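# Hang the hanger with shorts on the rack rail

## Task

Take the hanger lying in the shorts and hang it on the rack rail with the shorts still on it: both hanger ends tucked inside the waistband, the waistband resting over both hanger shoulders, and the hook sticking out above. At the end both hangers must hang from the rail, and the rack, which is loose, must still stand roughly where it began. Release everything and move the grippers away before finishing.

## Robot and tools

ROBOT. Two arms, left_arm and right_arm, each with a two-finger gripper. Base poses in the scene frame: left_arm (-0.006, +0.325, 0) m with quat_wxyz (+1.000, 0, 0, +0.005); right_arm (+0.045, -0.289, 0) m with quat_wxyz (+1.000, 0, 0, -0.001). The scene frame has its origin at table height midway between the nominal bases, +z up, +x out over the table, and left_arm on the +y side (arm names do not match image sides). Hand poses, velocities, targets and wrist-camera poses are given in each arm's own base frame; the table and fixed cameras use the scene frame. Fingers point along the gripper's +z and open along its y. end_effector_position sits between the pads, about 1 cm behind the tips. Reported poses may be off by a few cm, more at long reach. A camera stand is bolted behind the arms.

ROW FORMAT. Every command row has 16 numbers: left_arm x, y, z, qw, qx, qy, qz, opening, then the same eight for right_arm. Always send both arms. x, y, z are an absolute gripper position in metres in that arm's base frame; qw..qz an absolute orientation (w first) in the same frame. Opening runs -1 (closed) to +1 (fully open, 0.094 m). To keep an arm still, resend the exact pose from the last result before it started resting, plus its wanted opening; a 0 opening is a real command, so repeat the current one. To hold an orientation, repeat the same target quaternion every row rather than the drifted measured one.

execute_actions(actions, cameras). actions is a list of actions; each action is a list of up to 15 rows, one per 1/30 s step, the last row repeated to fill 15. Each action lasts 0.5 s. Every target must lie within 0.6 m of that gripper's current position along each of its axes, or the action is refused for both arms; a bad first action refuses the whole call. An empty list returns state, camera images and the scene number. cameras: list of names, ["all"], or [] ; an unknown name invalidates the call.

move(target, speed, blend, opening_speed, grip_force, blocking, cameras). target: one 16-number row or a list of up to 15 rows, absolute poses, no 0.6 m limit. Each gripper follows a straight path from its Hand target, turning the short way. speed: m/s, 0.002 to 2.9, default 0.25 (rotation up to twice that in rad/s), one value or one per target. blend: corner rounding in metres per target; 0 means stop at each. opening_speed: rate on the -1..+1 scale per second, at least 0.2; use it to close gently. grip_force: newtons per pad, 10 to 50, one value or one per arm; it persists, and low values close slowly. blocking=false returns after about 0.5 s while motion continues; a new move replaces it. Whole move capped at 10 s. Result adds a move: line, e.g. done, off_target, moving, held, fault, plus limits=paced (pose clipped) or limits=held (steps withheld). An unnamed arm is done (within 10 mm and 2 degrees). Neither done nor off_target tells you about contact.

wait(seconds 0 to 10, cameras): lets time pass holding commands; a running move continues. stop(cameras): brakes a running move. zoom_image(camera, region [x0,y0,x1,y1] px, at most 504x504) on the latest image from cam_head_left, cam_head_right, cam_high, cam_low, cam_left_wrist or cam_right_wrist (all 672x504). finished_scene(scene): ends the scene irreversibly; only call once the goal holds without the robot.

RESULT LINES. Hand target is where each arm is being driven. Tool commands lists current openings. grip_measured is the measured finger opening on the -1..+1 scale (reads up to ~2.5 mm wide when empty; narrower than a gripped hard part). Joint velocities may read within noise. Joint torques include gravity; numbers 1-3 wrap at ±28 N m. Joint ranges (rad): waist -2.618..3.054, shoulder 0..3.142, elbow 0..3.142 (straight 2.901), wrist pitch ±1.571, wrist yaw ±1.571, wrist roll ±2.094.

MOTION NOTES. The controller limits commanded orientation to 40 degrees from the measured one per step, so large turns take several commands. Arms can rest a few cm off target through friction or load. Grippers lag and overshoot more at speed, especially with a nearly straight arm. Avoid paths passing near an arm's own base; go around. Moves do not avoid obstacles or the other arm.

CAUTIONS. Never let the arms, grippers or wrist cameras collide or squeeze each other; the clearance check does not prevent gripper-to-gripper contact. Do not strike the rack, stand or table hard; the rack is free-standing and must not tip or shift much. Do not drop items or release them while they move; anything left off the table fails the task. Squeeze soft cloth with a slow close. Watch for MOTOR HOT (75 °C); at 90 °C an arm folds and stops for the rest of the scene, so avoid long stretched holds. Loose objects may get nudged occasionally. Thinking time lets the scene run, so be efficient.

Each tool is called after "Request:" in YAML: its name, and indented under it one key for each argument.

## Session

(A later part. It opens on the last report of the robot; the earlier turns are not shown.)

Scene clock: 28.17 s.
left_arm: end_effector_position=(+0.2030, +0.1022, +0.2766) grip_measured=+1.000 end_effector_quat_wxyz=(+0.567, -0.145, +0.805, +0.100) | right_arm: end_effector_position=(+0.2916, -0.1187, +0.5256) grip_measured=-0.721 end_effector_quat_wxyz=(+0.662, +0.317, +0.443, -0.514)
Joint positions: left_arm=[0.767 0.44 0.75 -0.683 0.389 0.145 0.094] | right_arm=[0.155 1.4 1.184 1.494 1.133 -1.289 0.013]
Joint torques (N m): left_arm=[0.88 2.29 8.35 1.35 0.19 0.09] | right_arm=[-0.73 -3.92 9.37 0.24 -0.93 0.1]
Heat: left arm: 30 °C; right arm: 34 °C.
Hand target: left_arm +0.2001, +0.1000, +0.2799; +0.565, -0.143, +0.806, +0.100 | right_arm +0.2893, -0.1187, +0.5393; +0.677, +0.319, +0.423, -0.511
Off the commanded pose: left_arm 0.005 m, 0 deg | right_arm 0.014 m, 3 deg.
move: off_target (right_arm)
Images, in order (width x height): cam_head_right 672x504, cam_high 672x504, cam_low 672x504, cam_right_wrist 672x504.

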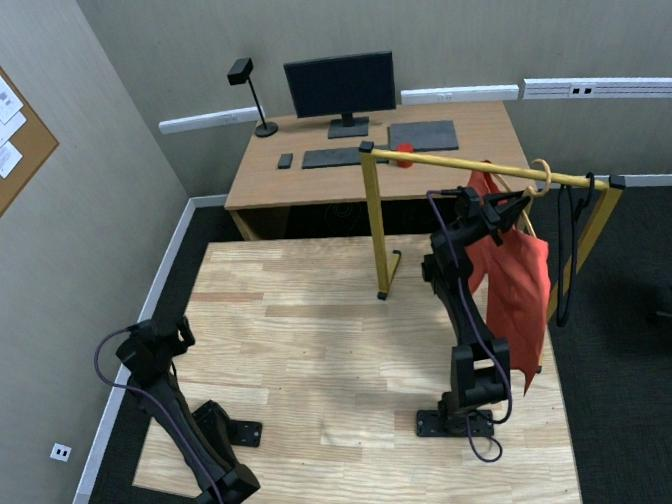

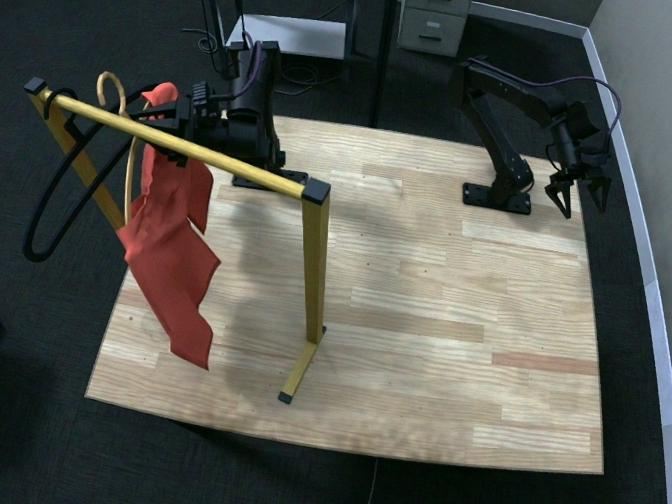

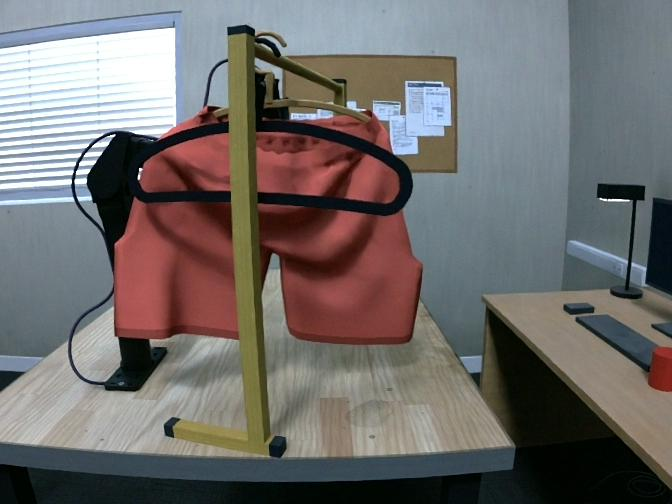

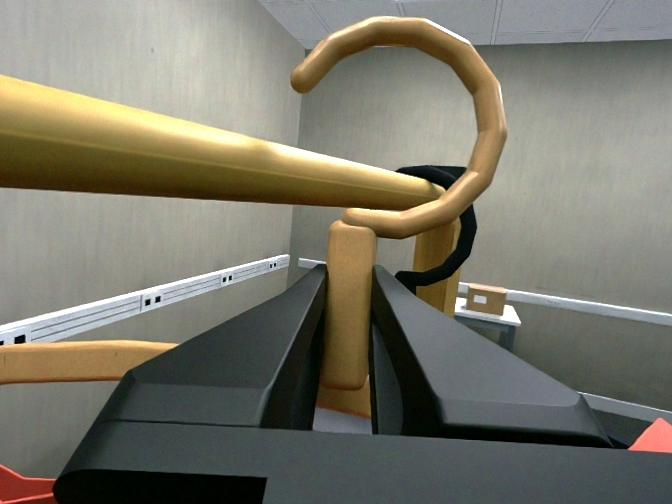

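Request:
move:
  target: [0.20,0.10,0.28,0.565,-0.143,0.807,0.100,1,0.322,-0.121,0.538,0.677,0.319,0.423,-0.510,-0.95]
  speed: 0.04
  cameras: ["cam_right_wrist","cam_low","cam_high","cam_head_right"]

Request:
zoom_image:
  camera: "cam_low"
  region: [220, 20, 380, 140]

Request:
zoom_image:
  camera: "cam_high"
  region: [40, 60, 200, 180]

Request:
zoom_image:
  camera: "cam_head_right"
  region: [470, 130, 630, 250]

Scene clock: 29.80 s.
left_arm: end_effector_position=(+0.2030, +0.1022, +0.2766) grip_measured=+1.000 end_effector_quat_wxyz=(+0.567, -0.145, +0.805, +0.100) | right_arm: end_effector_position=(+0.3223, -0.1207, +0.5244) grip_measured=-0.721 end_effector_quat_wxyz=(+0.662, +0.318, +0.442, -0.514)
Joint positions: left_arm=[0.767 0.44 0.75 -0.683 0.389 0.145 0.094] | right_arm=[0.131 1.505 1.275 1.465 1.126 -1.239 0.013]
Joint torques (N m): left_arm=[0.84 2.41 8.36 1.35 0.17 0.12] | right_arm=[-0.85 -4.79 9.31 0.34 -0.94 0.13]
Heat: left arm: 30 °C; right arm: 34 °C.
Hand target: left_arm +0.2001, +0.1000, +0.2799; +0.565, -0.143, +0.806, +0.100 | right_arm +0.3213, -0.1208, +0.5374; +0.677, +0.319, +0.423, -0.510
Off the commanded pose: left_arm 0.005 m, 0 deg | right_arm 0.014 m, 3 deg.
move: off_target (right_arm)
Images, in order (width x height): cam_head_right 672x504, cam_high 672x504, cam_low 672x504, cam_right_wrist 672x504.

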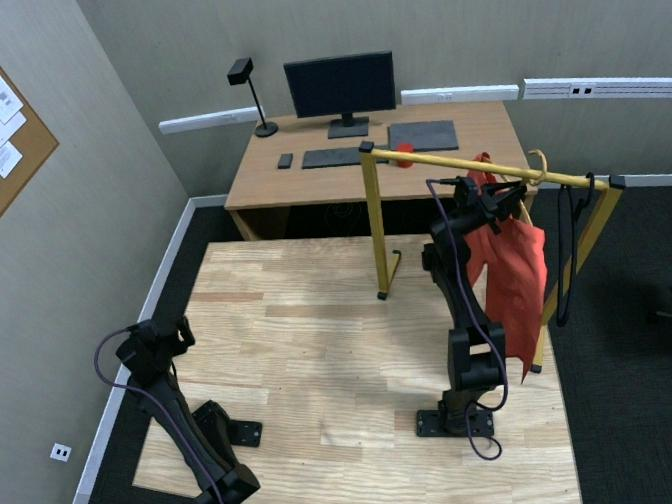

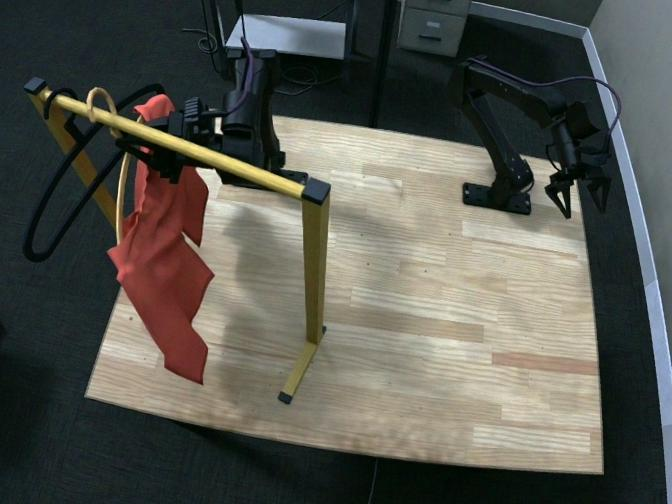

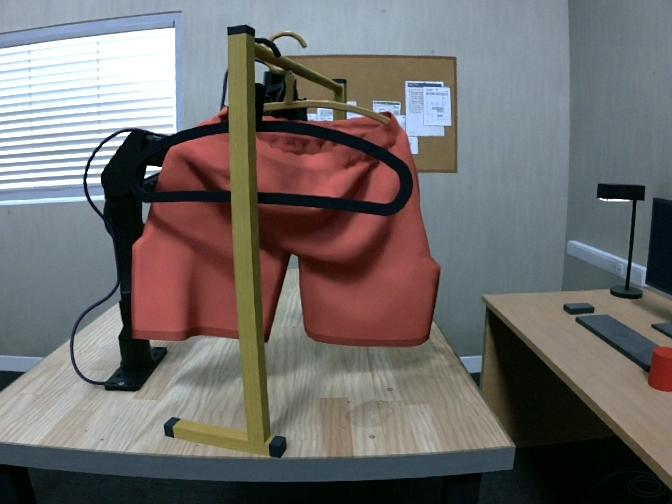

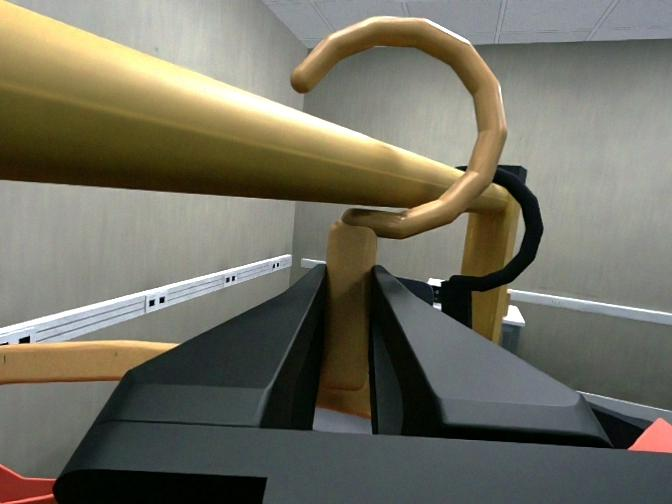

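Scaled by 3.150 from the camera's 672x504 image, which has a finer 960x720 frame.

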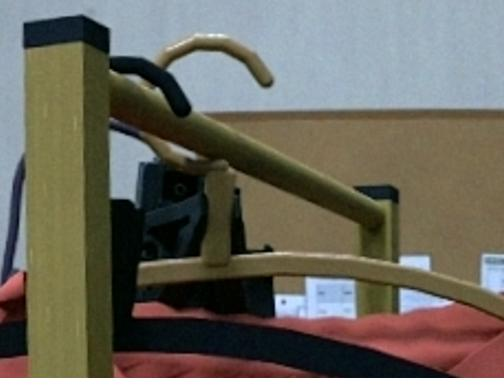

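Scaled by 3.150 from the camera's 672x504 image, which has a finer 960x720 frame.

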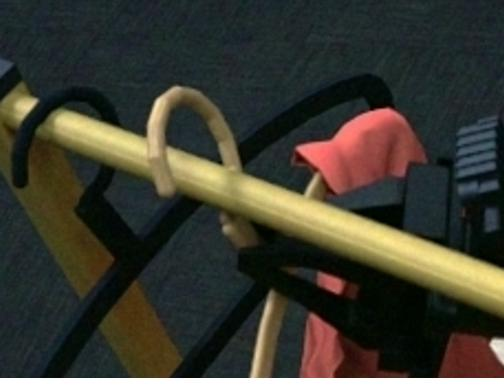

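Scaled by 3.150 from the camera's 672x504 image, which has a finer 960x720 frame.

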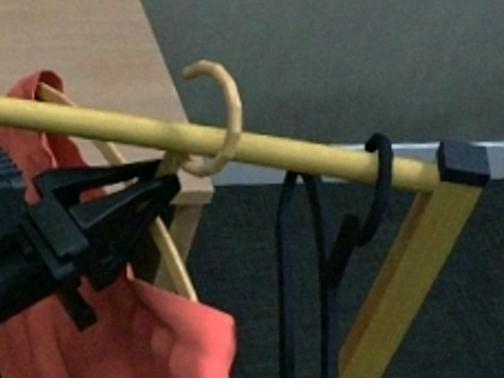

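Request:
move:
  target: [0.20,0.10,0.28,0.565,-0.143,0.807,0.100,1,0.322,-0.121,0.502,0.677,0.319,0.423,-0.510,-0.95]
  speed: 0.03
  cameras: ["cam_right_wrist","cam_low","cam_high","cam_head_right"]

Request:
zoom_image:
  camera: "cam_low"
  region: [220, 20, 380, 140]

Request:
zoom_image:
  camera: "cam_high"
  region: [40, 60, 200, 180]

Scene clock: 31.83 s.
left_arm: end_effector_position=(+0.2030, +0.1022, +0.2766) grip_measured=+1.000 end_effector_quat_wxyz=(+0.567, -0.145, +0.805, +0.100) | right_arm: end_effector_position=(+0.3248, -0.1203, +0.4990) grip_measured=-0.721 end_effector_quat_wxyz=(+0.667, +0.318, +0.444, -0.507)
Joint positions: left_arm=[0.767 0.44 0.75 -0.683 0.389 0.145 0.094] | right_arm=[0.131 1.505 1.178 1.538 1.125 -1.204 0.013]
Joint torques (N m): left_arm=[0.87 2.36 8.32 1.37 0.2 0.13] | right_arm=[-0.66 -6.01 5.35 0.6 -0.92 0.11]
Heat: left arm: 30 °C; right arm: 34 °C.
Hand target: left_arm +0.2001, +0.1000, +0.2799; +0.565, -0.143, +0.806, +0.100 | right_arm +0.3220, -0.1211, +0.5020; +0.678, +0.316, +0.429, -0.506
Off the commanded pose: left_arm 0.005 m, 0 deg | right_arm 0.004 m, 3 deg.
joint sent to its limit (right arm) — joint 4 (wrist pitch), upper limit. The joint targets still meet the commanded pose.
move: off_target (right_arm)
Images, in order (width x height): cam_head_right 672x504, cam_high 672x504, cam_low 672x504, cam_right_wrist 672x504.

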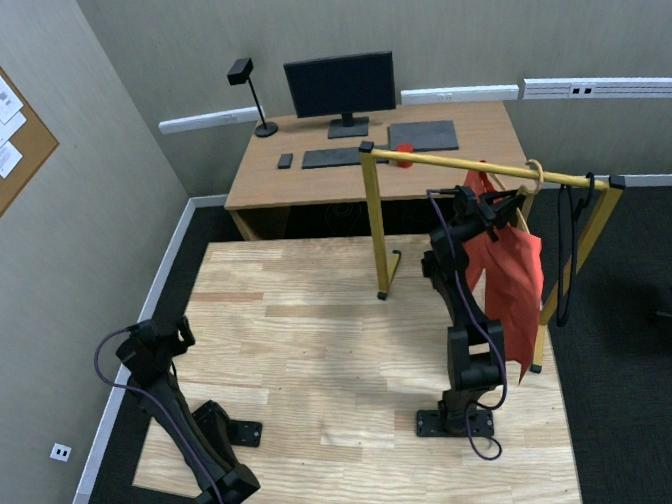

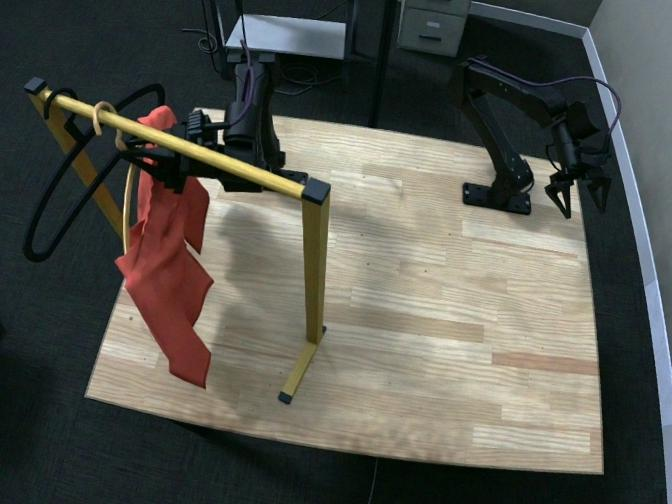

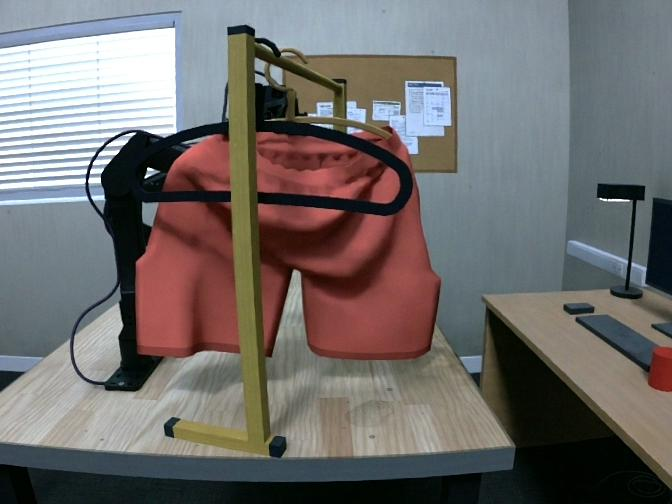

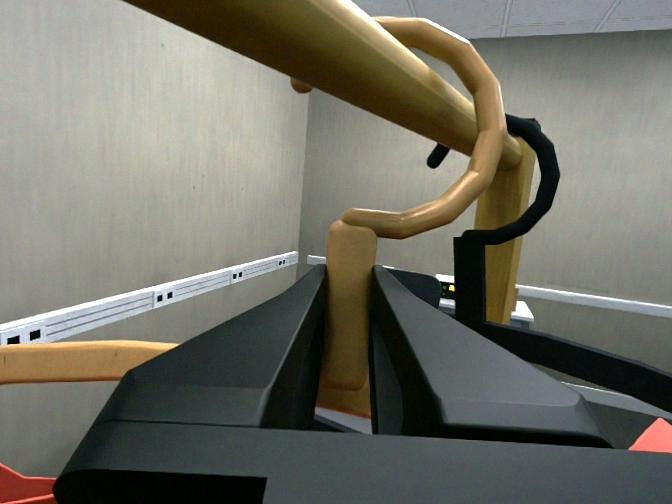

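Scaled by 3.150 from the camera's 672x504 image, which has a finer 960x720 frame.

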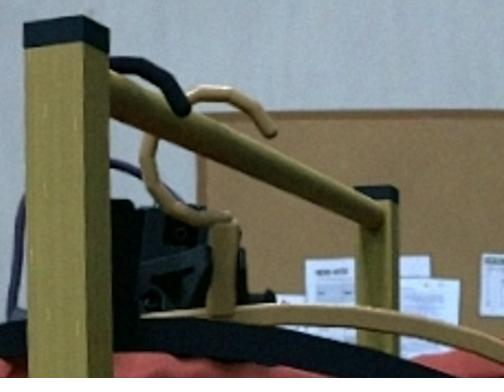

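Scaled by 3.150 from the camera's 672x504 image, which has a finer 960x720 frame.

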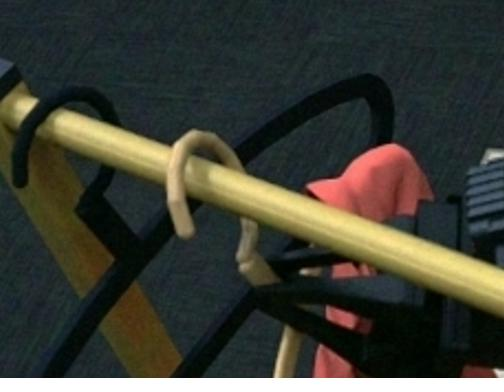

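Request:
move:
  target:
    - [0.20,0.10,0.28,0.565,-0.143,0.807,0.100,1,0.322,-0.121,0.497,0.673,0.318,0.436,-0.506,-0.95]
    - [0.20,0.10,0.28,0.565,-0.143,0.807,0.100,1,0.322,-0.121,0.497,0.673,0.318,0.436,-0.506,-0.1]
  speed: 0.03
  opening_speed: 0.5
  cameras: ["all"]

Request:
zoom_image:
  camera: "cam_low"
  region: [140, 20, 440, 360]

Request:
zoom_image:
  camera: "cam_high"
  region: [20, 60, 260, 280]

Scene clock: 34.77 s.
left_arm: end_effector_position=(+0.2030, +0.1022, +0.2766) grip_measured=+1.000 end_effector_quat_wxyz=(+0.567, -0.145, +0.805, +0.100) | right_arm: end_effector_position=(+0.3244, -0.1203, +0.4967) grip_measured=-0.102 end_effector_quat_wxyz=(+0.667, +0.318, +0.443, -0.507)
Joint positions: left_arm=[0.767 0.44 0.75 -0.683 0.389 0.145 0.094] | right_arm=[0.131 1.505 1.168 1.549 1.124 -1.203 0.042]
Joint torques (N m): left_arm=[0.87 2.44 8.46 1.36 0.2 0.11] | right_arm=[-0.44 -6.12 5.19 0.46 -0.71 0.09]
Heat: left arm: 30 °C; right arm: 34 °C.
Hand target: left_arm +0.2001, +0.1000, +0.2799; +0.565, -0.143, +0.806, +0.100 | right_arm +0.3220, -0.1211, +0.4969; +0.673, +0.318, +0.437, -0.506
Off the commanded pose: left_arm 0.005 m, 0 deg | right_arm 0.003 m, 1 deg.
joint sent to its limit (right arm) — joint 4 (wrist pitch), upper limit. The joint targets still meet the commanded pose.
move: done

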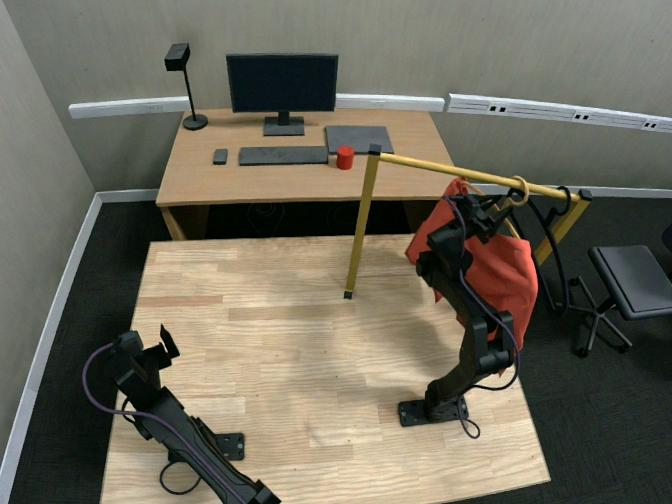

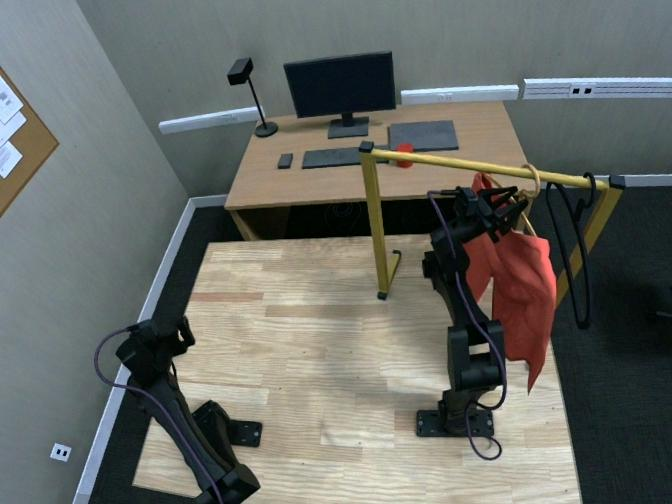

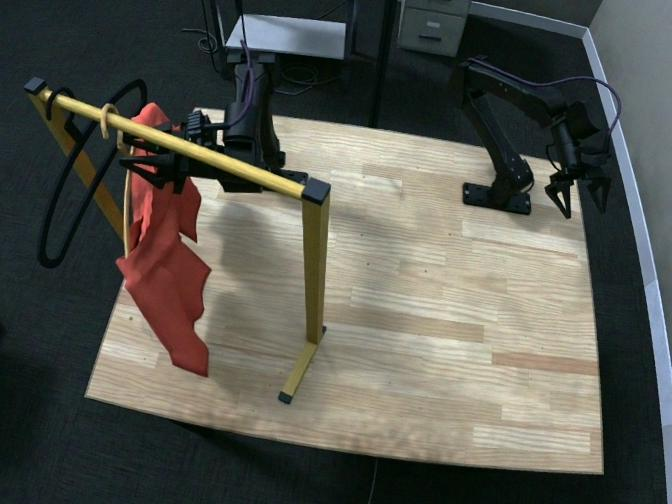

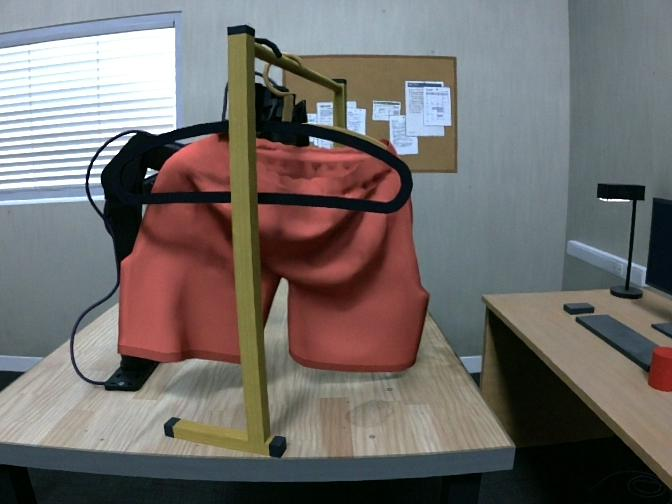

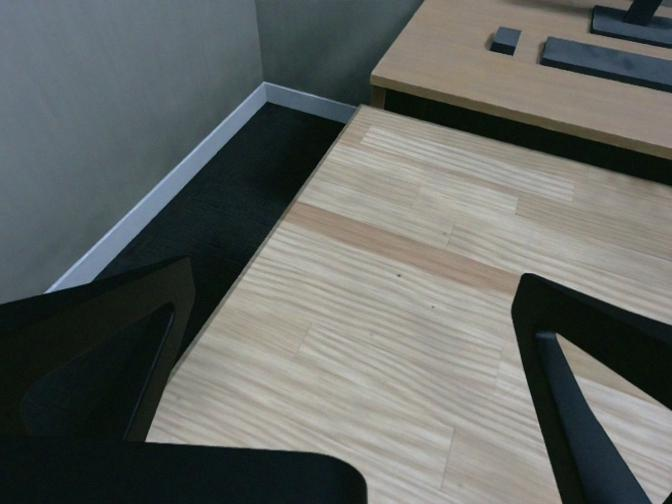

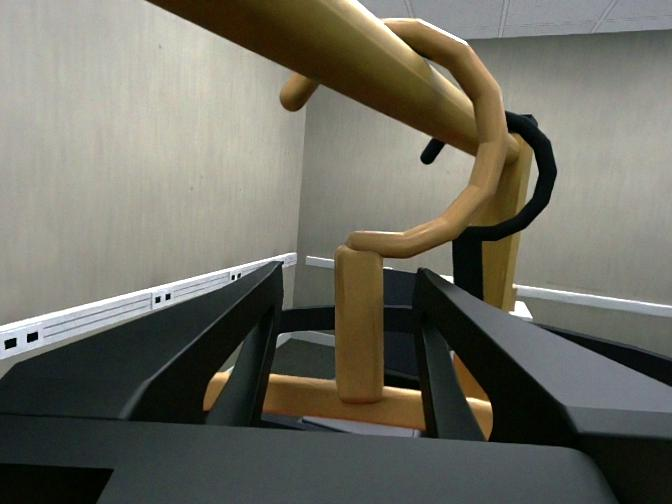

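Scaled by 1.482 from the camera's 672x504 image, which has a finer 960x720 frame.

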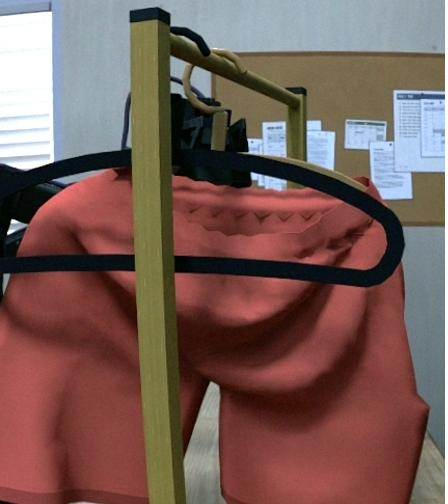

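Scaled by 2.100 from the camera's 672x504 image, which has a finer 960x720 frame.

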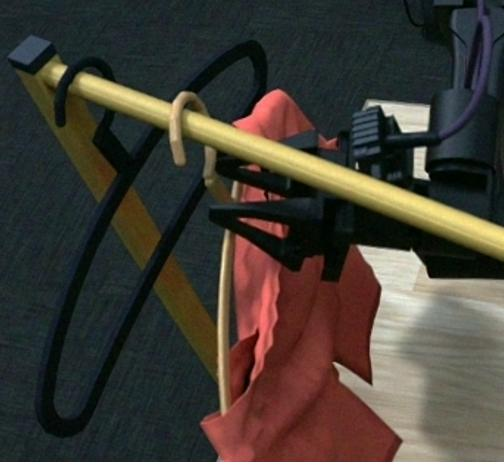

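Request:
move:
  target:
    - [0.20,0.10,0.28,0.565,-0.143,0.807,0.100,1,0.310,-0.080,0.496,0.684,0.305,0.440,-0.495,-0.1]
    - [0.20,0.10,0.28,0.565,-0.143,0.807,0.100,1,0.285,-0.01,0.490,0.703,0.281,0.540,-0.366,-0.1]
    - [0.20,0.10,0.28,0.565,-0.143,0.807,0.100,1,0.255,0.03,0.42,0.653,0.271,0.653,-0.271,-0.1]
  speed: [0.04,0.09,0.1]
  blend: 0.02
  cameras: ["all"]

Request:
zoom_image:
  camera: "cam_low"
  region: [80, 20, 440, 360]

Request:
zoom_image:
  camera: "cam_high"
  region: [20, 60, 260, 280]

Request:
zoom_image:
  camera: "cam_head_right"
  region: [430, 130, 630, 280]

Scene clock: 40.13 s.
left_arm: end_effector_position=(+0.2030, +0.1022, +0.2766) grip_measured=+1.000 end_effector_quat_wxyz=(+0.567, -0.145, +0.805, +0.100) | right_arm: end_effector_position=(+0.2596, +0.0313, +0.4229) grip_measured=-0.102 end_effector_quat_wxyz=(+0.665, +0.232, +0.666, -0.248)
Joint positions: left_arm=[0.767 0.44 0.75 -0.683 0.389 0.145 0.094] | right_arm=[0.876 1.171 0.901 1.549 1.564 -1.3 0.042]
Joint torques (N m): left_arm=[0.94 2.55 8.24 1.37 0.16 0.12] | right_arm=[0.65 -3.49 4.71 0.24 -0.55 0.05]
Heat: left arm: 30 °C; right arm: 33 °C.
Hand target: left_arm +0.2001, +0.1000, +0.2799; +0.565, -0.143, +0.806, +0.100 | right_arm +0.2560, +0.0294, +0.4200; +0.666, +0.237, +0.666, -0.238
Off the commanded pose: left_arm 0.005 m, 0 deg | right_arm 0.006 m, 6 deg.
joint sent to its limit (right arm) — joint 4 (wrist pitch), upper limit; joint 5 (wrist yaw), upper limit. The joint targets are off in orientation, not in position.
move: off_target (right_arm)

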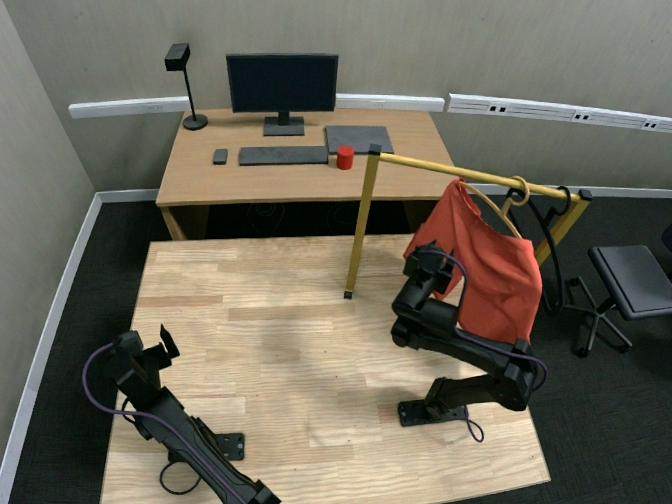

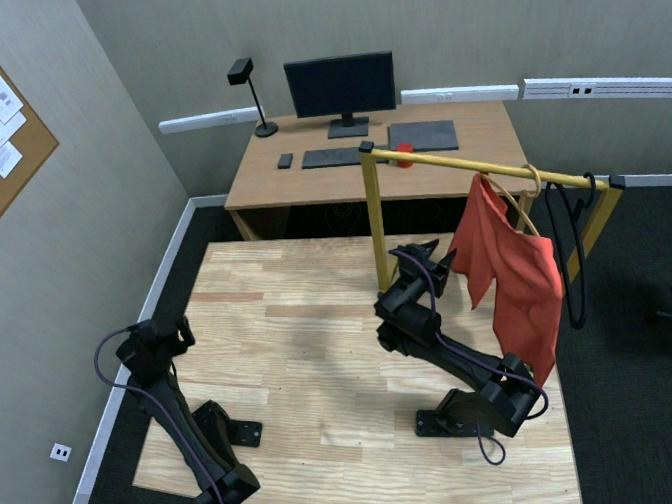

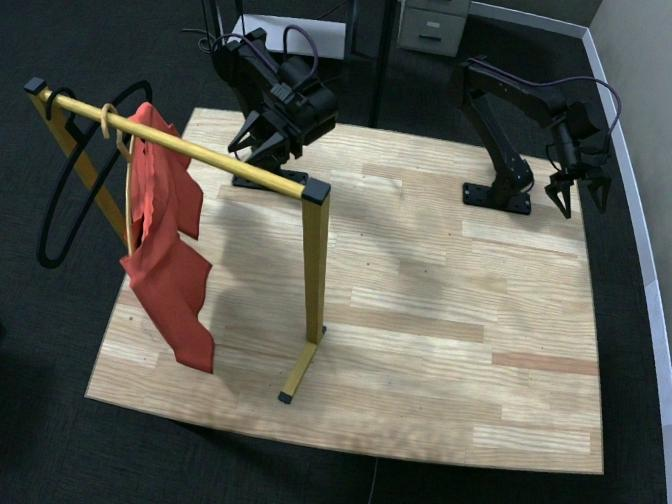

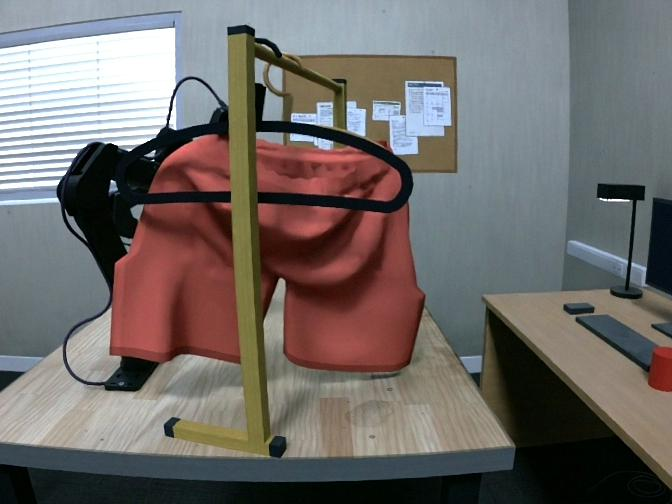

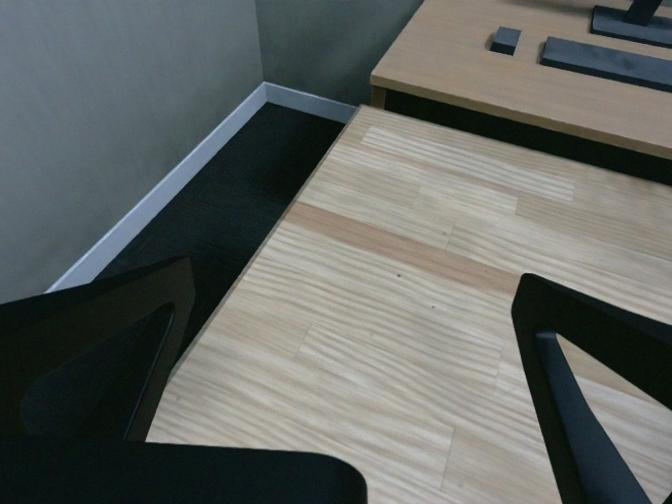

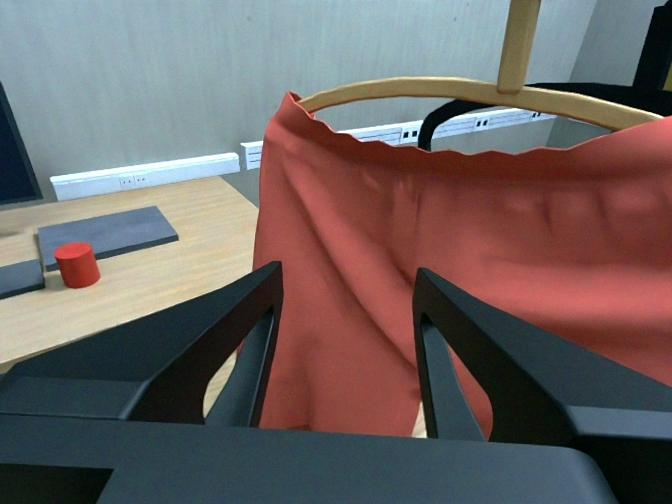

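Scaled by 1.400 from the camera's 672x504 image, which has a finer 960x720 frame.

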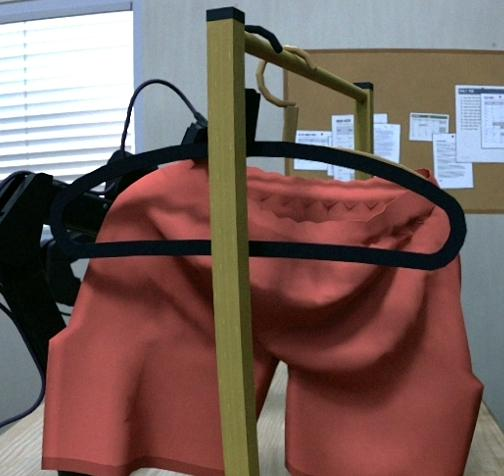

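Scaled by 2.100 from the camera's 672x504 image, which has a finer 960x720 frame.

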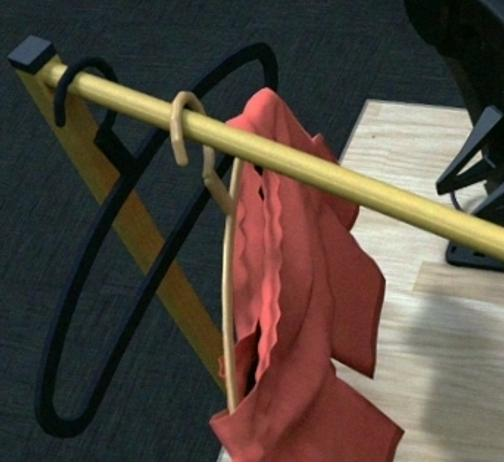

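Scaled by 2.520 from the camera's 672x504 image, which has a finer 960x720 frame.

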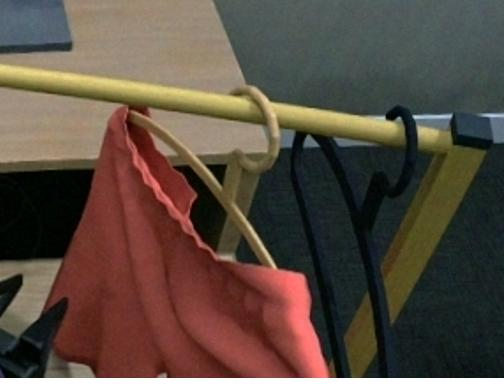

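Request:
move:
  target: [0.20,0.10,0.28,0.565,-0.143,0.807,0.100,1,0.25,0.13,0.36,0.664,-0.242,0.664,0.242,-0.1]
  speed: 0.25
  cameras: ["cam_head_left","cam_head_right","cam_high","cam_low"]

Scene clock: 44.67 s.
left_arm: end_effector_position=(+0.2030, +0.1022, +0.2766) grip_measured=+1.000 end_effector_quat_wxyz=(+0.567, -0.145, +0.805, +0.100) | right_arm: end_effector_position=(+0.2500, +0.1310, +0.3587) grip_measured=-0.102 end_effector_quat_wxyz=(+0.665, -0.245, +0.664, +0.239)
Joint positions: left_arm=[0.767 0.44 0.75 -0.683 0.389 0.145 0.094] | right_arm=[0.123 0.623 0.732 -0.11 -0.576 -0.01 0.042]
Joint torques (N m): left_arm=[0.92 2.55 8.25 1.36 0.18 0.1] | right_arm=[-0.66 1.13 7.84 2.18 -0.09 0.1]
Heat: left arm: 30 °C; right arm: 33 °C.
Hand target: left_arm +0.2001, +0.1000, +0.2799; +0.565, -0.143, +0.806, +0.100 | right_arm +0.2500, +0.1300, +0.3599; +0.664, -0.242, +0.664, +0.242
Off the commanded pose: left_arm 0.005 m, 0 deg | right_arm 0.002 m, 1 deg.
move: done
Images, in order (width x height): cam_head_left 672x504, cam_head_right 672x504, cam_high 672x504, cam_low 672x504.

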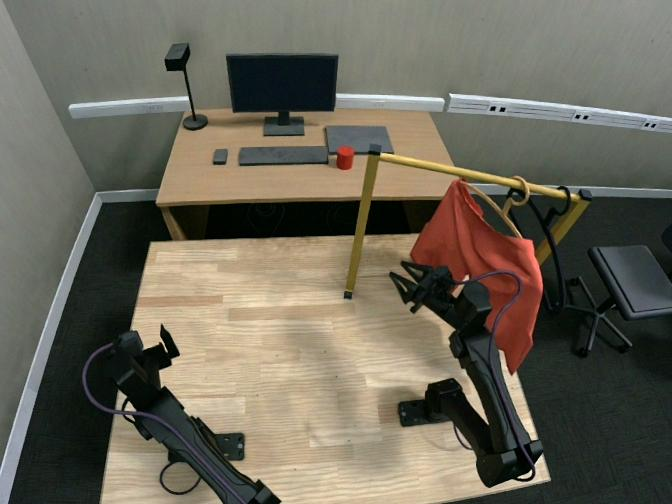

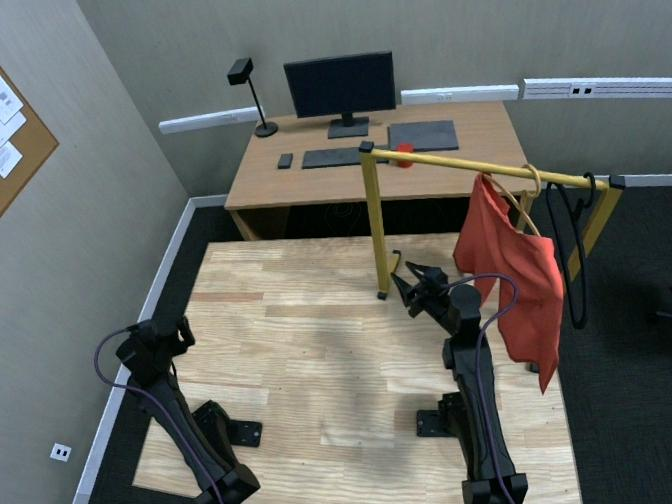

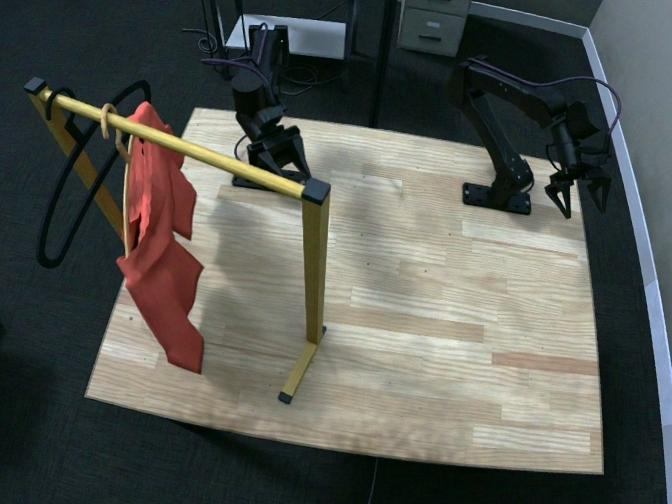

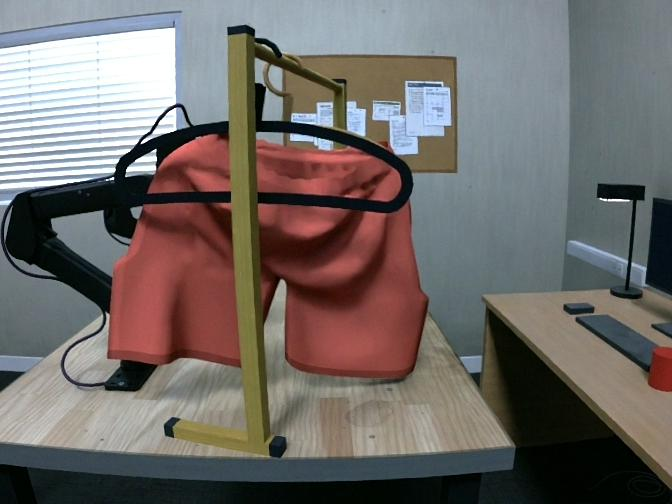

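Request:
finished_scene:
  scene: 2

The scene is finished: the task was done.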